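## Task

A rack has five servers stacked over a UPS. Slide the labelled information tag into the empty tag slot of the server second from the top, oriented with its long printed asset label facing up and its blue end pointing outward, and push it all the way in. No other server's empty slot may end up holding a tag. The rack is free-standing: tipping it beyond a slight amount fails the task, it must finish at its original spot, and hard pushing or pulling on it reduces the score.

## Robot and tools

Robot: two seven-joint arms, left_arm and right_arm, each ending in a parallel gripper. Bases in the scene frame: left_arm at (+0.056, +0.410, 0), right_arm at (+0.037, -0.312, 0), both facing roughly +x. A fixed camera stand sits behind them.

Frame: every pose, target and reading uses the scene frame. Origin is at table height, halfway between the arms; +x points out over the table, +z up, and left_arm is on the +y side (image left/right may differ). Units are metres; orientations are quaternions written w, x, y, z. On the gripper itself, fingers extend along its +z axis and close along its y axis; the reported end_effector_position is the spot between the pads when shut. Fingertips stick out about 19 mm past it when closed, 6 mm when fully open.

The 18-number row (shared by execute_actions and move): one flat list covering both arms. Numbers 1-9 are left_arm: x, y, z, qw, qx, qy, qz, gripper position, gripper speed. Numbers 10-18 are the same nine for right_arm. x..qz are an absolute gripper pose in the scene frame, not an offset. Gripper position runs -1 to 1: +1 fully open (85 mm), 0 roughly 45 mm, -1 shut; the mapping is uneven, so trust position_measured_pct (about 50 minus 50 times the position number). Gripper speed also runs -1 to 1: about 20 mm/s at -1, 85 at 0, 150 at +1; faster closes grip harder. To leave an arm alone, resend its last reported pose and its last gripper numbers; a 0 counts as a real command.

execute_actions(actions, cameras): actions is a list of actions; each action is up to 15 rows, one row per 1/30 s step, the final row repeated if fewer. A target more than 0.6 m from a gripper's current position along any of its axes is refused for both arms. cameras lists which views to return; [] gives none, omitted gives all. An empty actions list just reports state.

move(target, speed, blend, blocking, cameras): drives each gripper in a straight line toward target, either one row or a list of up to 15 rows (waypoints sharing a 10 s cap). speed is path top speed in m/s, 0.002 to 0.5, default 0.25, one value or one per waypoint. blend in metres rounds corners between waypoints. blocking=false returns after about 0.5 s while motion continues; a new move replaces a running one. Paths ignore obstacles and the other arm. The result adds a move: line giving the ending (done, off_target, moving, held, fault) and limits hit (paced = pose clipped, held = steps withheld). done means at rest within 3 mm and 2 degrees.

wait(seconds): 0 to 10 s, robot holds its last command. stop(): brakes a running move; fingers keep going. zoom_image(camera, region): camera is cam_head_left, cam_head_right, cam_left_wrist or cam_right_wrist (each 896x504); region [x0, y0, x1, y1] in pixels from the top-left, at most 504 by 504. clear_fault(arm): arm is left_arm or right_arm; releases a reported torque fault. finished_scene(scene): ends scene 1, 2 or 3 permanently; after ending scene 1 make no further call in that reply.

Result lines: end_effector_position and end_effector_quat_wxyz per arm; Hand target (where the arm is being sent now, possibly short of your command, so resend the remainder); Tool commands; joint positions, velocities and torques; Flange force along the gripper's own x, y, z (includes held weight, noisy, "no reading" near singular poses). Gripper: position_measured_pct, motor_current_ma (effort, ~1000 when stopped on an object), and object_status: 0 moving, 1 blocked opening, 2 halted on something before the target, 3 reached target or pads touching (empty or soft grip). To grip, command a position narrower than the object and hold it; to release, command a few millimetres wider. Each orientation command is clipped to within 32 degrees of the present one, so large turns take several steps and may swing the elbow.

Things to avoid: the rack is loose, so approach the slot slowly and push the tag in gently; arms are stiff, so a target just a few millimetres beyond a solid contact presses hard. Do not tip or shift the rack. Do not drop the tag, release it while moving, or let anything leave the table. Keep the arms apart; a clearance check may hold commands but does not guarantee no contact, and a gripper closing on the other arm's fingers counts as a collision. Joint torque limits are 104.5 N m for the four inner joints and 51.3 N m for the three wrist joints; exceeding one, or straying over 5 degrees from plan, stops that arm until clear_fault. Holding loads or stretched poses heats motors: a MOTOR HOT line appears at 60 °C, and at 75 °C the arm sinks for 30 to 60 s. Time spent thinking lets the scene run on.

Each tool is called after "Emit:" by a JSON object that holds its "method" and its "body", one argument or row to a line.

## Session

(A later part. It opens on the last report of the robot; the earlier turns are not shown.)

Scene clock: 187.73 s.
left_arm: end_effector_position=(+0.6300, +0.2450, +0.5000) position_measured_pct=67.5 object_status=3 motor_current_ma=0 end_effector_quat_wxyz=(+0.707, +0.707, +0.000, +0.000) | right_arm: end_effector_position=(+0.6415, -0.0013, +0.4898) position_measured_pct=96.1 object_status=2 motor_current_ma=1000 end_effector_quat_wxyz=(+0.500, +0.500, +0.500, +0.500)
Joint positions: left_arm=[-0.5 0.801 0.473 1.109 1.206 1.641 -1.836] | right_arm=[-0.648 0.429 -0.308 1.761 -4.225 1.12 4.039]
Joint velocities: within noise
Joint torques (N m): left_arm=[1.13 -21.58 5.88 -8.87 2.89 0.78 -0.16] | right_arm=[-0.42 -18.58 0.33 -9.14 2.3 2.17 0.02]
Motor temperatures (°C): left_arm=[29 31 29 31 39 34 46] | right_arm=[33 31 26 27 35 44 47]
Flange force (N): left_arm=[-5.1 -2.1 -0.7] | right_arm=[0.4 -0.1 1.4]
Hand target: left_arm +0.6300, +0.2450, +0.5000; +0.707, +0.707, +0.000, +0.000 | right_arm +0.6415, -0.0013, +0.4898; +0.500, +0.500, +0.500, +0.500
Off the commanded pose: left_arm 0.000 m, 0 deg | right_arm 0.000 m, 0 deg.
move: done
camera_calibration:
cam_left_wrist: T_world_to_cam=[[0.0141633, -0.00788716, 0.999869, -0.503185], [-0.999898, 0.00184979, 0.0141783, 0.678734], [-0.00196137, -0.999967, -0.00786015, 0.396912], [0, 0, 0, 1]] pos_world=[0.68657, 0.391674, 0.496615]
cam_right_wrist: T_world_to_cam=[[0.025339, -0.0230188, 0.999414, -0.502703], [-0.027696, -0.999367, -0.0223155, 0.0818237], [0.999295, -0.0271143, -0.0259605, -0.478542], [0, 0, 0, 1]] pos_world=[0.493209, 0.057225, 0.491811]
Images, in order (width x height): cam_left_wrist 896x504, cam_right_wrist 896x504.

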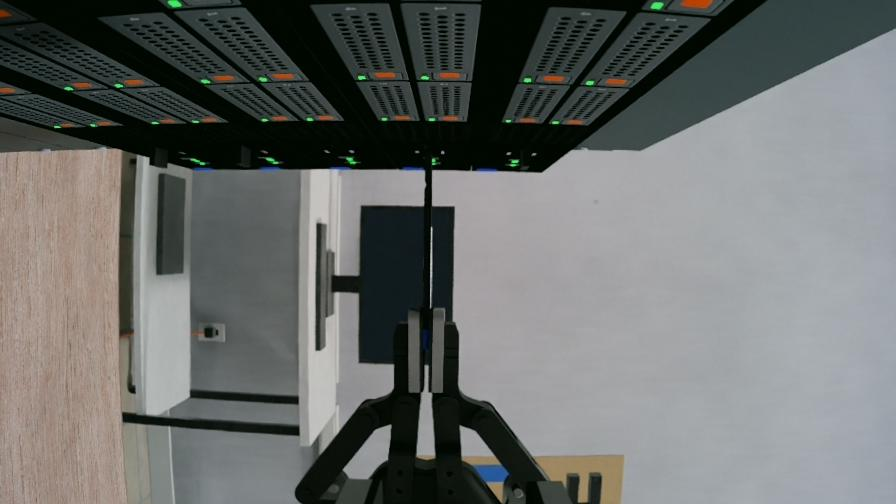

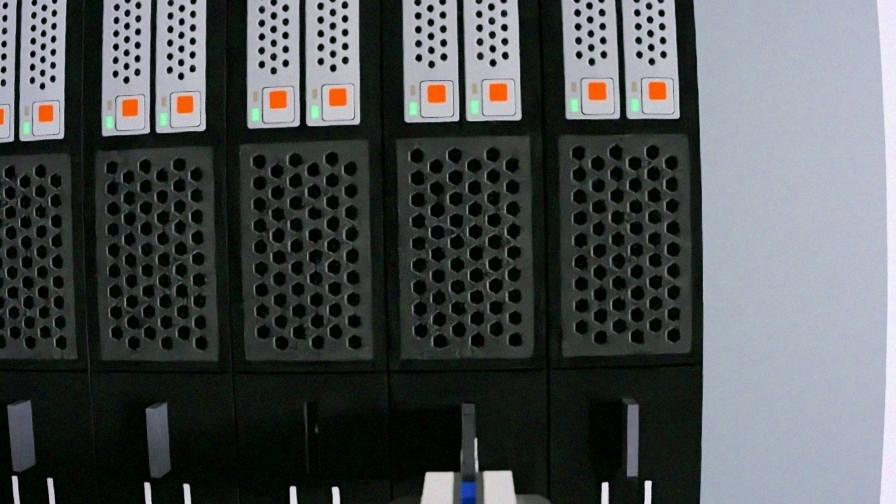

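Emit:
{"method": "move", "body": {
  "target": [
    [0.63,0.245,0.50,0.7071,0.7071,0,0,-0.35,-0.3,0.6415,-0.0016,0.4899,0.5,0.5,0.5,0.5,-1,-1],
    [0.63,0.245,0.50,0.7071,0.7071,0,0,-0.35,-0.3,0.646,-0.0016,0.4899,0.5,0.5,0.5,0.5,-1,-1]
  ],
  "speed": 0.03,
  "cameras": ["cam_right_wrist","cam_left_wrist"]
}}

Emit:
{"method": "zoom_image", "body": {
  "camera": "cam_right_wrist",
  "region": [430, 370, 510, 460]
}}

Emit:
{"method": "zoom_image", "body": {
  "camera": "cam_left_wrist",
  "region": [390, 120, 490, 240]
}}

Scene clock: 200.57 s.
left_arm: end_effector_position=(+0.6300, +0.2450, +0.5000) position_measured_pct=67.5 object_status=3 motor_current_ma=0 end_effector_quat_wxyz=(+0.707, +0.707, +0.000, +0.000) | right_arm: end_effector_position=(+0.6460, -0.0016, +0.4899) position_measured_pct=96.1 object_status=2 motor_current_ma=1000 end_effector_quat_wxyz=(+0.500, +0.500, +0.500, +0.500)
Joint positions: left_arm=[-0.5 0.801 0.473 1.109 1.206 1.641 -1.836] | right_arm=[-0.642 0.434 -0.305 1.751 -4.221 1.111 4.041]
Joint velocities: within noise
Joint torques (N m): left_arm=[1.09 -21.62 5.87 -8.82 2.91 0.77 -0.18] | right_arm=[-0.47 -18.67 0.37 -9.25 2.32 2.11 0.04]
Motor temperatures (°C): left_arm=[29 31 29 31 39 34 46] | right_arm=[33 32 26 27 35 44 47]
Flange force (N): left_arm=[-4.7 -2.0 -0.8] | right_arm=[0.1 -0.3 1.1]
Hand target: left_arm +0.6300, +0.2450, +0.5000; +0.707, +0.707, +0.000, +0.000 | right_arm +0.6460, -0.0016, +0.4899; +0.500, +0.500, +0.500, +0.500
Off the commanded pose: left_arm 0.000 m, 0 deg | right_arm 0.000 m, 0 deg.
move: done
camera_calibration:
cam_left_wrist: T_world_to_cam=[[0.0141633, -0.00788716, 0.999869, -0.503185], [-0.999898, 0.00184979, 0.0141783, 0.678734], [-0.00196137, -0.999967, -0.00786015, 0.396912], [0, 0, 0, 1]] pos_world=[0.68657, 0.391674, 0.496615]
cam_right_wrist: T_world_to_cam=[[0.025339, -0.0230188, 0.999414, -0.502923], [-0.027696, -0.999367, -0.0223155, 0.0816507], [0.999295, -0.0271143, -0.0259605, -0.483045], [0, 0, 0, 1]] pos_world=[0.497709, 0.056925, 0.491911]
Images, in order (width x height): cam_left_wrist 896x504, cam_right_wrist 896x504.

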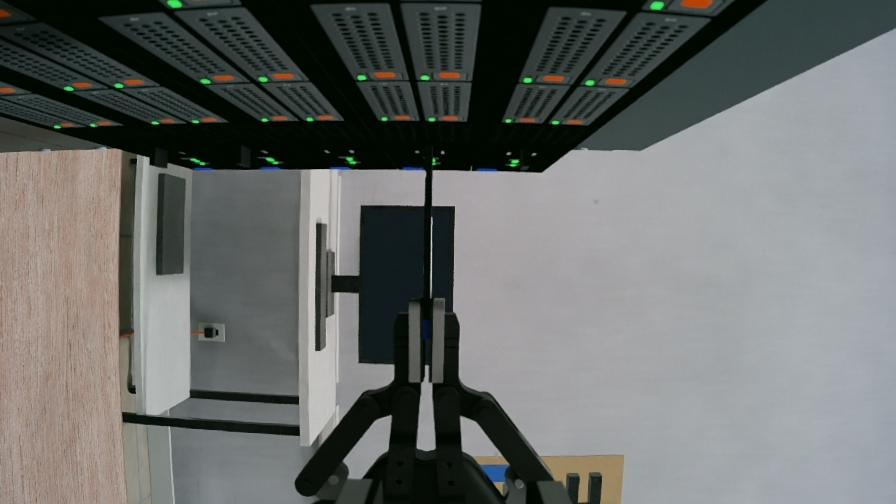

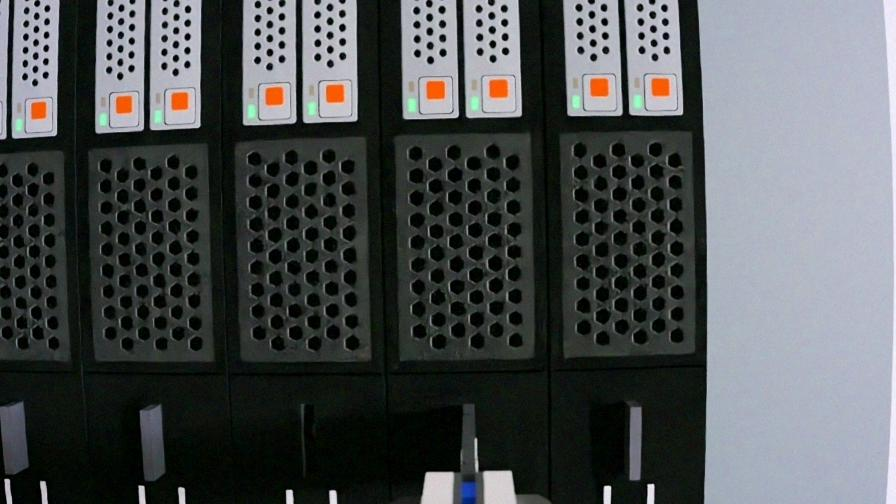

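Scaled by 5.600 from the camera's 896x504 image, which has a finer 1280x720 frame.

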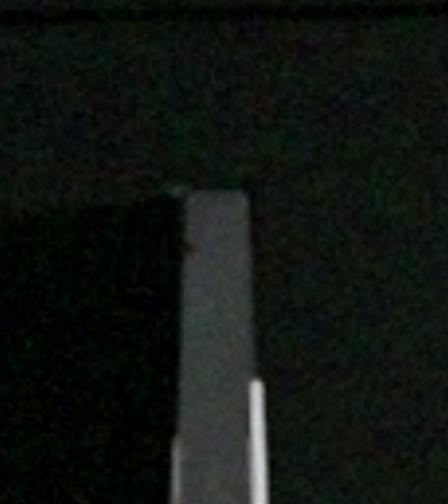

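Scaled by 4.200 from the camera's 896x504 image, which has a finer 1280x720 frame.

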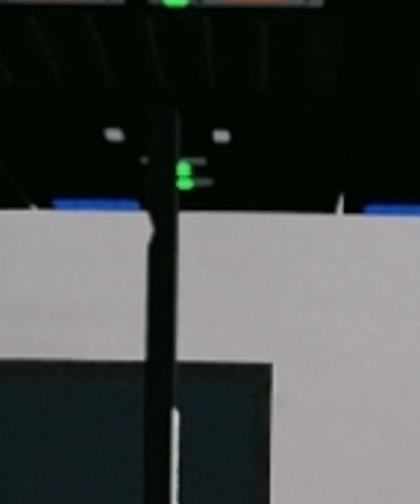

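Emit:
{"method": "move", "body": {
  "target": [0.63,0.245,0.50,0.7071,0.7071,0,0,-0.35,-0.3,0.649,-0.0016,0.4899,0.5,0.5,0.5,0.5,-1,-1],
  "speed": 0.03,
  "cameras": ["cam_right_wrist","cam_left_wrist"]
}}

Emit:
{"method": "zoom_image", "body": {
  "camera": "cam_right_wrist",
  "region": [430, 370, 510, 460]
}}

Emit:
{"method": "zoom_image", "body": {
  "camera": "cam_left_wrist",
  "region": [390, 120, 490, 240]
}}

Scene clock: 209.73 s.
left_arm: end_effector_position=(+0.6300, +0.2450, +0.5000) position_measured_pct=67.5 object_status=3 motor_current_ma=0 end_effector_quat_wxyz=(+0.707, +0.707, +0.000, +0.000) | right_arm: end_effector_position=(+0.6490, -0.0016, +0.4899) position_measured_pct=96.1 object_status=2 motor_current_ma=1000 end_effector_quat_wxyz=(+0.500, +0.500, +0.500, +0.500)
Joint positions: left_arm=[-0.5 0.801 0.473 1.109 1.206 1.641 -1.836] | right_arm=[-0.639 0.438 -0.303 1.745 -4.218 1.106 4.042]
Joint velocities: within noise
Joint torques (N m): left_arm=[1.1 -21.63 5.83 -8.83 2.87 0.77 -0.16] | right_arm=[-0.42 -18.79 0.38 -9.25 2.28 2.13 0.02]
Motor temperatures (°C): left_arm=[29 31 29 31 39 34 46] | right_arm=[33 32 26 27 35 44 47]
Flange force (N): left_arm=[-4.8 -2.1 -0.7] | right_arm=[0.3 -0.2 1.2]
Hand target: left_arm +0.6300, +0.2450, +0.5000; +0.707, +0.707, +0.000, +0.000 | right_arm +0.6490, -0.0016, +0.4899; +0.500, +0.500, +0.500, +0.500
Off the commanded pose: left_arm 0.000 m, 0 deg | right_arm 0.000 m, 0 deg.
move: done
camera_calibration:
cam_left_wrist: T_world_to_cam=[[0.0141633, -0.00788716, 0.999869, -0.503185], [-0.999898, 0.00184979, 0.0141783, 0.678734], [-0.00196137, -0.999967, -0.00786015, 0.396912], [0, 0, 0, 1]] pos_world=[0.68657, 0.391674, 0.496615]
cam_right_wrist: T_world_to_cam=[[0.0253372, -0.0231187, 0.999412, -0.502992], [-0.0276984, -0.999365, -0.0224154, 0.0817839], [0.999295, -0.0271142, -0.0259614, -0.486042], [0, 0, 0, 1]] pos_world=[0.500709, 0.0569248, 0.491911]
Images, in order (width x height): cam_left_wrist 896x504, cam_right_wrist 896x504.

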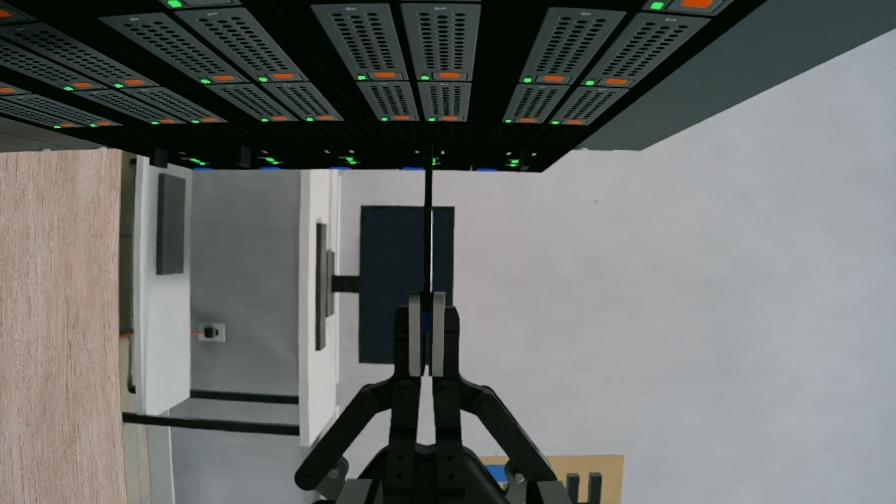

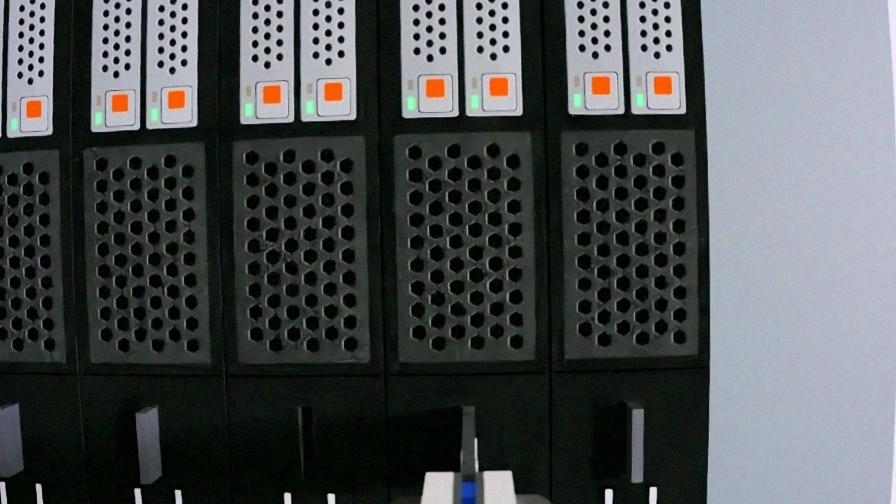

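Scaled by 5.600 from the camera's 896x504 image, which has a finer 1280x720 frame.

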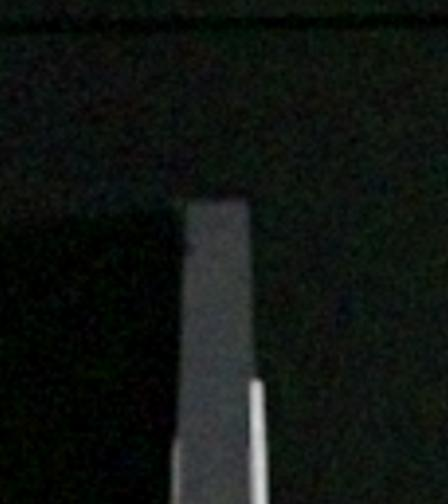

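Scaled by 4.200 from the camera's 896x504 image, which has a finer 1280x720 frame.

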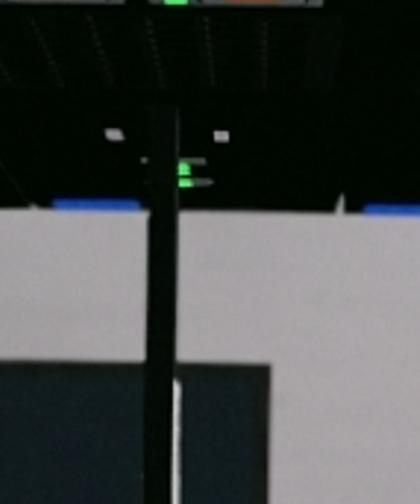

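Emit:
{"method": "move", "body": {
  "target": [0.63,0.245,0.50,0.7071,0.7071,0,0,-0.35,-0.3,0.662,-0.0016,0.4899,0.5,0.5,0.5,0.5,-1,-1],
  "speed": 0.05,
  "cameras": []
}}

Emit:
{"method": "move", "body": {
  "target": [0.63,0.245,0.50,0.7071,0.7071,0,0,-0.35,-0.3,0.703,-0.0016,0.4899,0.5,0.5,0.5,0.5,-1,-1],
  "speed": 0.06,
  "cameras": ["cam_left_wrist"]
}}

Scene clock: 220.30 s.
left_arm: end_effector_position=(+0.6300, +0.2450, +0.5000) position_measured_pct=67.5 object_status=3 motor_current_ma=0 end_effector_quat_wxyz=(+0.707, +0.707, +0.000, +0.000) | right_arm: end_effector_position=(+0.6620, -0.0016, +0.4899) position_measured_pct=96.1 object_status=2 motor_current_ma=1000 end_effector_quat_wxyz=(+0.500, +0.500, +0.500, +0.500)
Joint positions: left_arm=[-0.5 0.801 0.473 1.109 1.206 1.641 -1.836] | right_arm=[-0.625 0.456 -0.296 1.714 -4.207 1.083 4.048]
Joint velocities: within noise
Joint torques (N m): left_arm=[1.12 -21.6 5.91 -8.84 2.87 0.75 -0.16] | right_arm=[0.03 -18.3 0.64 -9.2 2.14 1.92 0.01]
Motor temperatures (°C): left_arm=[29 31 29 31 39 34 46] | right_arm=[33 32 26 27 36 44 47]
Flange force (N): left_arm=[-5.0 -2.1 -0.8] | right_arm=[0.1 0.8 -0.5]
Hand target: left_arm +0.6300, +0.2450, +0.5000; +0.707, +0.707, +0.000, +0.000 | right_arm +0.6620, -0.0016, +0.4899; +0.500, +0.500, +0.500, +0.500
Off the commanded pose: left_arm 0.000 m, 0 deg | right_arm 0.000 m, 0 deg.
move: done
No camera images: "cameras" was empty.

Scene clock: 221.27 s.
left_arm: end_effector_position=(+0.6300, +0.2450, +0.5000) position_measured_pct=67.5 object_status=3 motor_current_ma=0 end_effector_quat_wxyz=(+0.707, +0.707, +0.000, +0.000) | right_arm: end_effector_position=(+0.7030, -0.0016, +0.4899) position_measured_pct=96.1 object_status=2 motor_current_ma=1000 end_effector_quat_wxyz=(+0.500, +0.500, +0.500, +0.500)
Joint positions: left_arm=[-0.5 0.801 0.473 1.109 1.206 1.641 -1.836] | right_arm=[-0.585 0.515 -0.276 1.61 -4.178 1.012 4.07]
Joint velocities: within noise
Joint torques (N m): left_arm=[1.08 -21.62 5.84 -8.82 2.88 0.77 -0.17] | right_arm=[-0.42 -19.2 0.26 -9.2 1.96 1.62 0]
Motor temperatures (°C): left_arm=[29 31 29 31 39 34 46] | right_arm=[33 32 26 27 36 44 47]
Flange force (N): left_arm=[-4.7 -2.0 -0.7] | right_arm=[-0.5 1.4 0.1]
Hand target: left_arm +0.6300, +0.2450, +0.5000; +0.707, +0.707, +0.000, +0.000 | right_arm +0.7030, -0.0016, +0.4899; +0.500, +0.500, +0.500, +0.500
Off the commanded pose: left_arm 0.000 m, 0 deg | right_arm 0.000 m, 0 deg.
move: done
camera_calibration:
cam_left_wrist: T_world_to_cam=[[0.0141633, -0.00788716, 0.999869, -0.503185], [-0.999898, 0.00184979, 0.0141783, 0.678734], [-0.00196137, -0.999967, -0.00786015, 0.396912], [0, 0, 0, 1]] pos_world=[0.68657, 0.391674, 0.496615]
Images, in order (width x height): cam_left_wrist 896x504.

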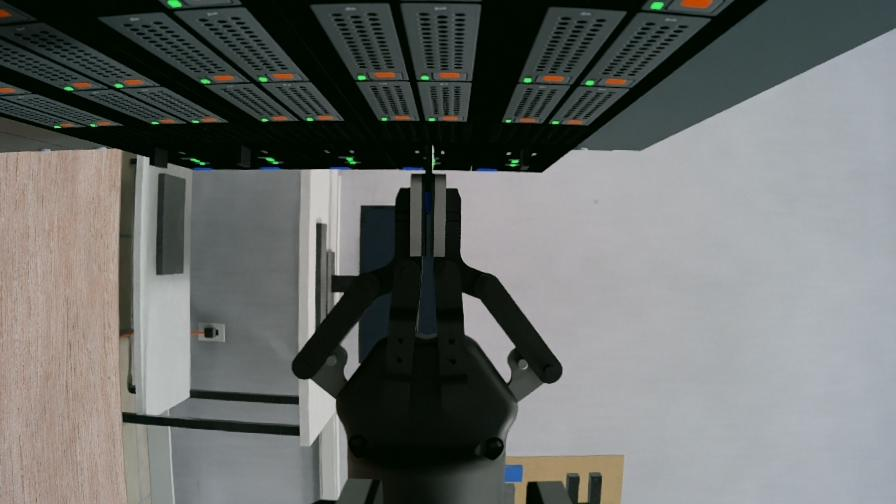

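Emit:
{"method": "move", "body": {
  "target": [
    [0.63,0.245,0.50,0.7071,0.7071,0,0,-0.35,-0.3,0.709,-0.0016,0.4899,0.5,0.5,0.5,0.5,-1,-1],
    [0.63,0.245,0.50,0.7071,0.7071,0,0,-0.35,-0.3,0.709,-0.0016,0.4899,0.5,0.5,0.5,0.5,-0.8,-0.3],
    [0.63,0.245,0.50,0.7071,0.7071,0,0,-0.35,-0.3,0.680,-0.0016,0.4899,0.5,0.5,0.5,0.5,-0.8,-0.3],
    [0.63,0.245,0.50,0.7071,0.7071,0,0,-0.35,-0.3,0.680,-0.0016,0.4899,0.5,0.5,0.5,0.5,-1,-0.3],
    [0.63,0.245,0.50,0.7071,0.7071,0,0,-0.35,-0.3,0.700,-0.0016,0.4899,0.5,0.5,0.5,0.5,-1,-0.3],
    [0.63,0.245,0.50,0.7071,0.7071,0,0,-0.35,-0.3,0.707,-0.0016,0.4899,0.5,0.5,0.5,0.5,-1,-0.3]
  ],
  "speed": [0.05,0.05,0.08,0.05,0.05,0.03],
  "cameras": ["cam_left_wrist","cam_right_wrist"]
}}

Emit:
{"method": "zoom_image", "body": {
  "camera": "cam_left_wrist",
  "region": [390, 120, 550, 240]
}}

Scene clock: 234.40 s.
left_arm: end_effector_position=(+0.6300, +0.2450, +0.5000) position_measured_pct=67.5 object_status=3 motor_current_ma=0 end_effector_quat_wxyz=(+0.707, +0.707, +0.000, +0.000) | right_arm: end_effector_position=(+0.7070, -0.0016, +0.4898) position_measured_pct=98.7 object_status=3 motor_current_ma=930 end_effector_quat_wxyz=(+0.500, +0.500, +0.500, +0.500)
Joint positions: left_arm=[-0.5 0.801 0.473 1.109 1.206 1.641 -1.836] | right_arm=[-0.582 0.521 -0.274 1.6 -4.176 1.005 4.073]
Joint velocities: within noise
Joint torques (N m): left_arm=[1.09 -21.59 5.85 -8.83 2.9 0.78 -0.18] | right_arm=[-0.37 -20.86 0.44 -9.96 2.3 2.1 0]
Motor temperatures (°C): left_arm=[29 31 29 31 39 34 46] | right_arm=[33 32 26 27 35 44 47]
Flange force (N): left_arm=[-4.9 -2.0 -0.7] | right_arm=[0.1 -0.3 1.0]
Hand target: left_arm +0.6300, +0.2450, +0.5000; +0.707, +0.707, +0.000, +0.000 | right_arm +0.7070, -0.0016, +0.4899; +0.500, +0.500, +0.500, +0.500
Off the commanded pose: left_arm 0.000 m, 0 deg | right_arm 0.000 m, 0 deg.
move: done
camera_calibration:
cam_left_wrist: T_world_to_cam=[[0.0141633, -0.00788716, 0.999869, -0.503185], [-0.999898, 0.00184979, 0.0141783, 0.678734], [-0.00196137, -0.999967, -0.00786015, 0.396912], [0, 0, 0, 1]] pos_world=[0.68657, 0.391674, 0.496615]
cam_right_wrist: T_world_to_cam=[[0.0254389, -0.0230206, 0.999411, -0.504521], [-0.0276982, -0.999367, -0.0223145, 0.0834409], [0.999293, -0.0271143, -0.0260604, -0.543949], [0, 0, 0, 1]] pos_world=[0.558709, 0.057025, 0.491911]
Images, in order (width x height): cam_left_wrist 896x504, cam_right_wrist 896x504.

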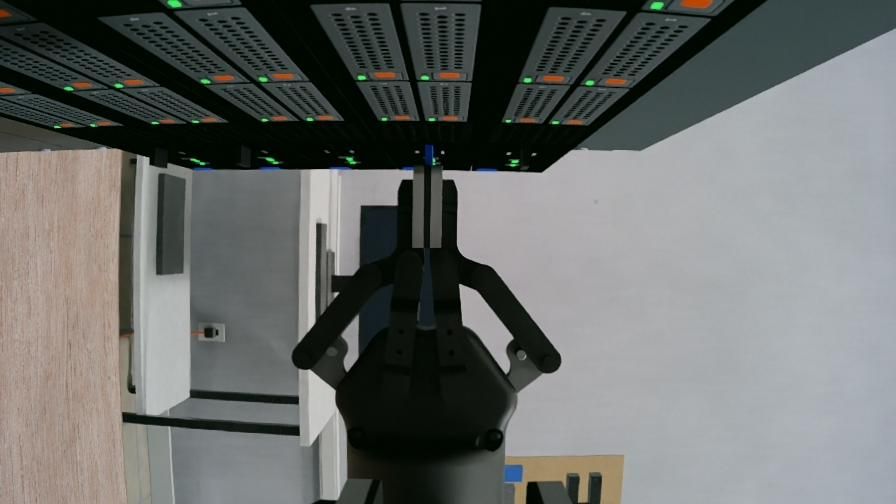

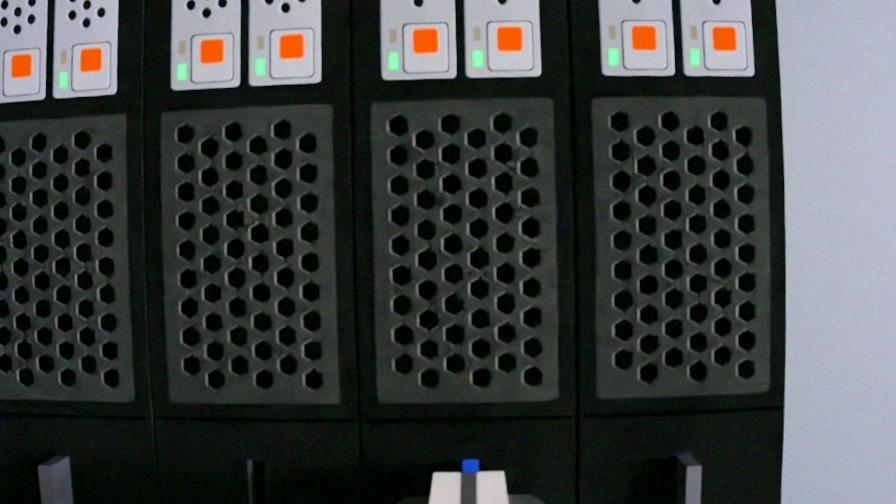

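Scaled by 3.150 from the camera's 896x504 image, which has a finer 1280x720 frame.

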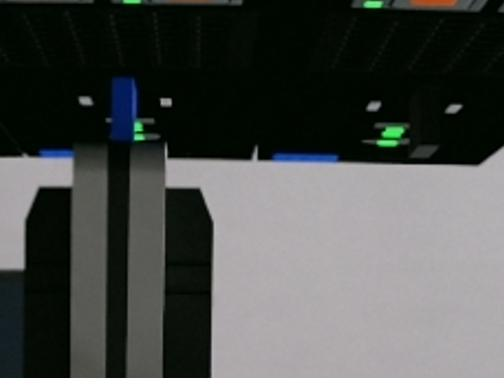

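Emit:
{"method": "move", "body": {
  "target": [0.63,0.245,0.50,0.7071,0.7071,0,0,-0.35,-0.3,0.7082,-0.0016,0.4899,0.5,0.5,0.5,0.5,-1,-0.3],
  "speed": 0.01,
  "cameras": []
}}

Emit:
{"method": "move", "body": {
  "target": [0.63,0.245,0.50,0.7071,0.7071,0,0,-0.35,-0.3,0.709,-0.0016,0.4899,0.5,0.5,0.5,0.5,-1,-0.3],
  "speed": 0.01,
  "cameras": []
}}

Scene clock: 244.23 s.
left_arm: end_effector_position=(+0.6300, +0.2450, +0.5000) position_measured_pct=67.5 object_status=3 motor_current_ma=0 end_effector_quat_wxyz=(+0.707, +0.707, +0.000, +0.000) | right_arm: end_effector_position=(+0.7082, -0.0016, +0.4899) position_measured_pct=98.7 object_status=3 motor_current_ma=930 end_effector_quat_wxyz=(+0.500, +0.500, +0.500, +0.500)
Joint positions: left_arm=[-0.5 0.801 0.473 1.109 1.206 1.641 -1.836] | right_arm=[-0.581 0.523 -0.274 1.596 -4.176 1.003 4.074]
Joint velocities: within noise
Joint torques (N m): left_arm=[1.1 -21.63 5.87 -8.86 2.87 0.76 -0.16] | right_arm=[0.23 -19.28 0.75 -10.62 2.57 1.49 0.02]
Motor temperatures (°C): left_arm=[29 31 29 31 39 34 46] | right_arm=[33 32 26 27 35 44 47]
Flange force (N): left_arm=[-4.9 -2.1 -0.7] | right_arm=[-1.7 0.3 -5.2]
Hand target: left_arm +0.6300, +0.2450, +0.5000; +0.707, +0.707, +0.000, +0.000 | right_arm +0.7082, -0.0016, +0.4899; +0.500, +0.500, +0.500, +0.500
Off the commanded pose: left_arm 0.000 m, 0 deg | right_arm 0.000 m, 0 deg.
move: done
No camera images: "cameras" was empty.

Scene clock: 244.93 s.
left_arm: end_effector_position=(+0.6300, +0.2450, +0.5000) position_measured_pct=67.5 object_status=3 motor_current_ma=0 end_effector_quat_wxyz=(+0.707, +0.707, +0.000, +0.000) | right_arm: end_effector_position=(+0.7090, -0.0016, +0.4899) position_measured_pct=98.7 object_status=3 motor_current_ma=930 end_effector_quat_wxyz=(+0.500, +0.500, +0.500, +0.500)
Joint positions: left_arm=[-0.5 0.801 0.473 1.109 1.206 1.641 -1.836] | right_arm=[-0.58 0.524 -0.273 1.594 -4.175 1.002 4.074]
Joint velocities: within noise
Joint torques (N m): left_arm=[1.09 -21.6 5.83 -8.84 2.87 0.76 -0.17] | right_arm=[3.06 -15.46 2.71 -15.15 4.21 -0.13 0.06]
Motor temperatures (°C): left_arm=[29 31 29 31 39 34 46] | right_arm=[33 32 26 27 36 44 47]
Flange force (N): left_arm=[-4.9 -2.0 -0.7] | right_arm=[-8.7 -1.4 -30.3]
Hand target: left_arm +0.6300, +0.2450, +0.5000; +0.707, +0.707, +0.000, +0.000 | right_arm +0.7090, -0.0016, +0.4899; +0.500, +0.500, +0.500, +0.500
Off the commanded pose: left_arm 0.000 m, 0 deg | right_arm 0.000 m, 0 deg.
move: done
No camera images: "cameras" was empty.

Emit:
{"method": "move", "body": {
  "target": [0.63,0.245,0.50,0.7071,0.7071,0,0,-0.35,-0.3,0.64,-0.0016,0.4899,0.5,0.5,0.5,0.5,-1,-0.3],
  "speed": 0.15,
  "cameras": ["cam_left_wrist","cam_right_wrist"]
}}

Emit:
{"method": "zoom_image", "body": {
  "camera": "cam_left_wrist",
  "region": [390, 120, 550, 240]
}}

Scene clock: 252.10 s.
left_arm: end_effector_position=(+0.6300, +0.2450, +0.5000) position_measured_pct=67.5 object_status=3 motor_current_ma=0 end_effector_quat_wxyz=(+0.707, +0.707, +0.000, +0.000) | right_arm: end_effector_position=(+0.6400, -0.0016, +0.4899) position_measured_pct=98.7 object_status=3 motor_current_ma=930 end_effector_quat_wxyz=(+0.500, +0.500, +0.500, +0.500)
Joint positions: left_arm=[-0.5 0.801 0.473 1.109 1.206 1.641 -1.836] | right_arm=[-0.649 0.426 -0.309 1.765 -4.227 1.122 4.039]
Joint velocities: within noise
Joint torques (N m): left_arm=[1.04 -21.61 5.87 -8.82 2.9 0.78 -0.17] | right_arm=[-0.45 -18.44 0.38 -9.07 2.31 2.16 0.04]
Motor temperatures (°C): left_arm=[29 31 29 31 39 34 46] | right_arm=[33 32 26 27 36 44 47]
Flange force (N): left_arm=[-4.7 -2.0 -0.7] | right_arm=[0.4 0.0 1.4]
Hand target: left_arm +0.6300, +0.2450, +0.5000; +0.707, +0.707, +0.000, +0.000 | right_arm +0.6400, -0.0016, +0.4899; +0.500, +0.500, +0.500, +0.500
Off the commanded pose: left_arm 0.000 m, 0 deg | right_arm 0.000 m, 0 deg.
move: done
camera_calibration:
cam_left_wrist: T_world_to_cam=[[0.0141633, -0.00788716, 0.999869, -0.503185], [-0.999898, 0.00184979, 0.0141783, 0.678734], [-0.00196137, -0.999967, -0.00786015, 0.396912], [0, 0, 0, 1]] pos_world=[0.68657, 0.391674, 0.496615]
cam_right_wrist: T_world_to_cam=[[0.025339, -0.0230212, 0.999414, -0.502771], [-0.0276961, -0.999367, -0.0223179, 0.0814858], [0.999295, -0.0271143, -0.0259605, -0.477049], [0, 0, 0, 1]] pos_world=[0.491709, 0.056925, 0.491911]
Images, in order (width x height): cam_left_wrist 896x504, cam_right_wrist 896x504.

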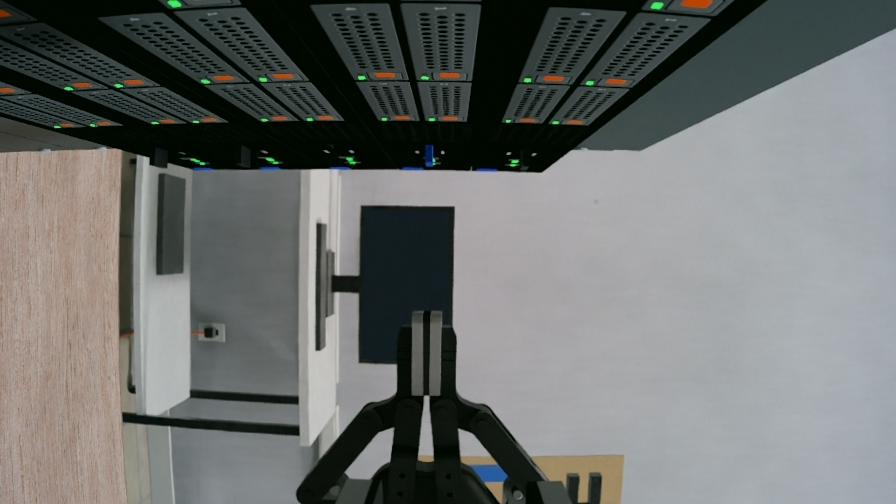

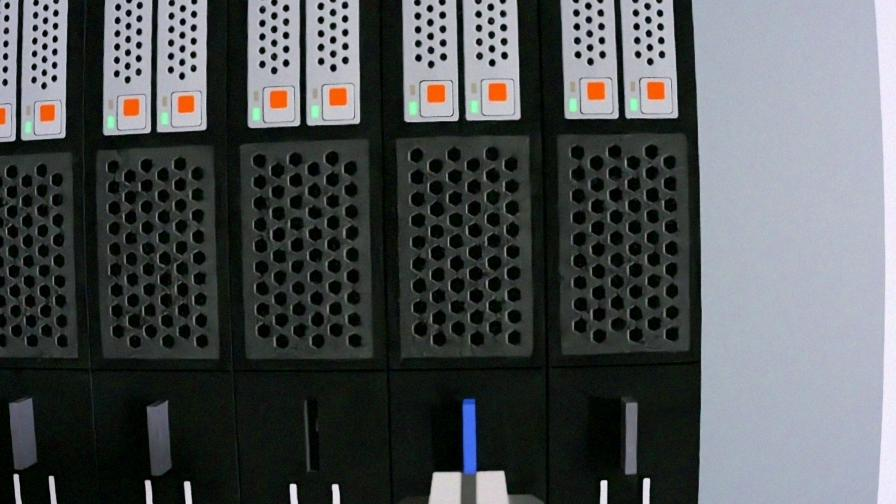

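Scaled by 3.150 from the camera's 896x504 image, which has a finer 1280x720 frame.

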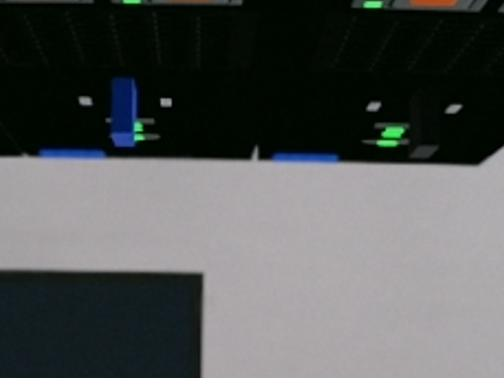

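Emit:
{"method": "finished_scene", "body": {
  "scene": 2
}}

The scene is finished: the task was done.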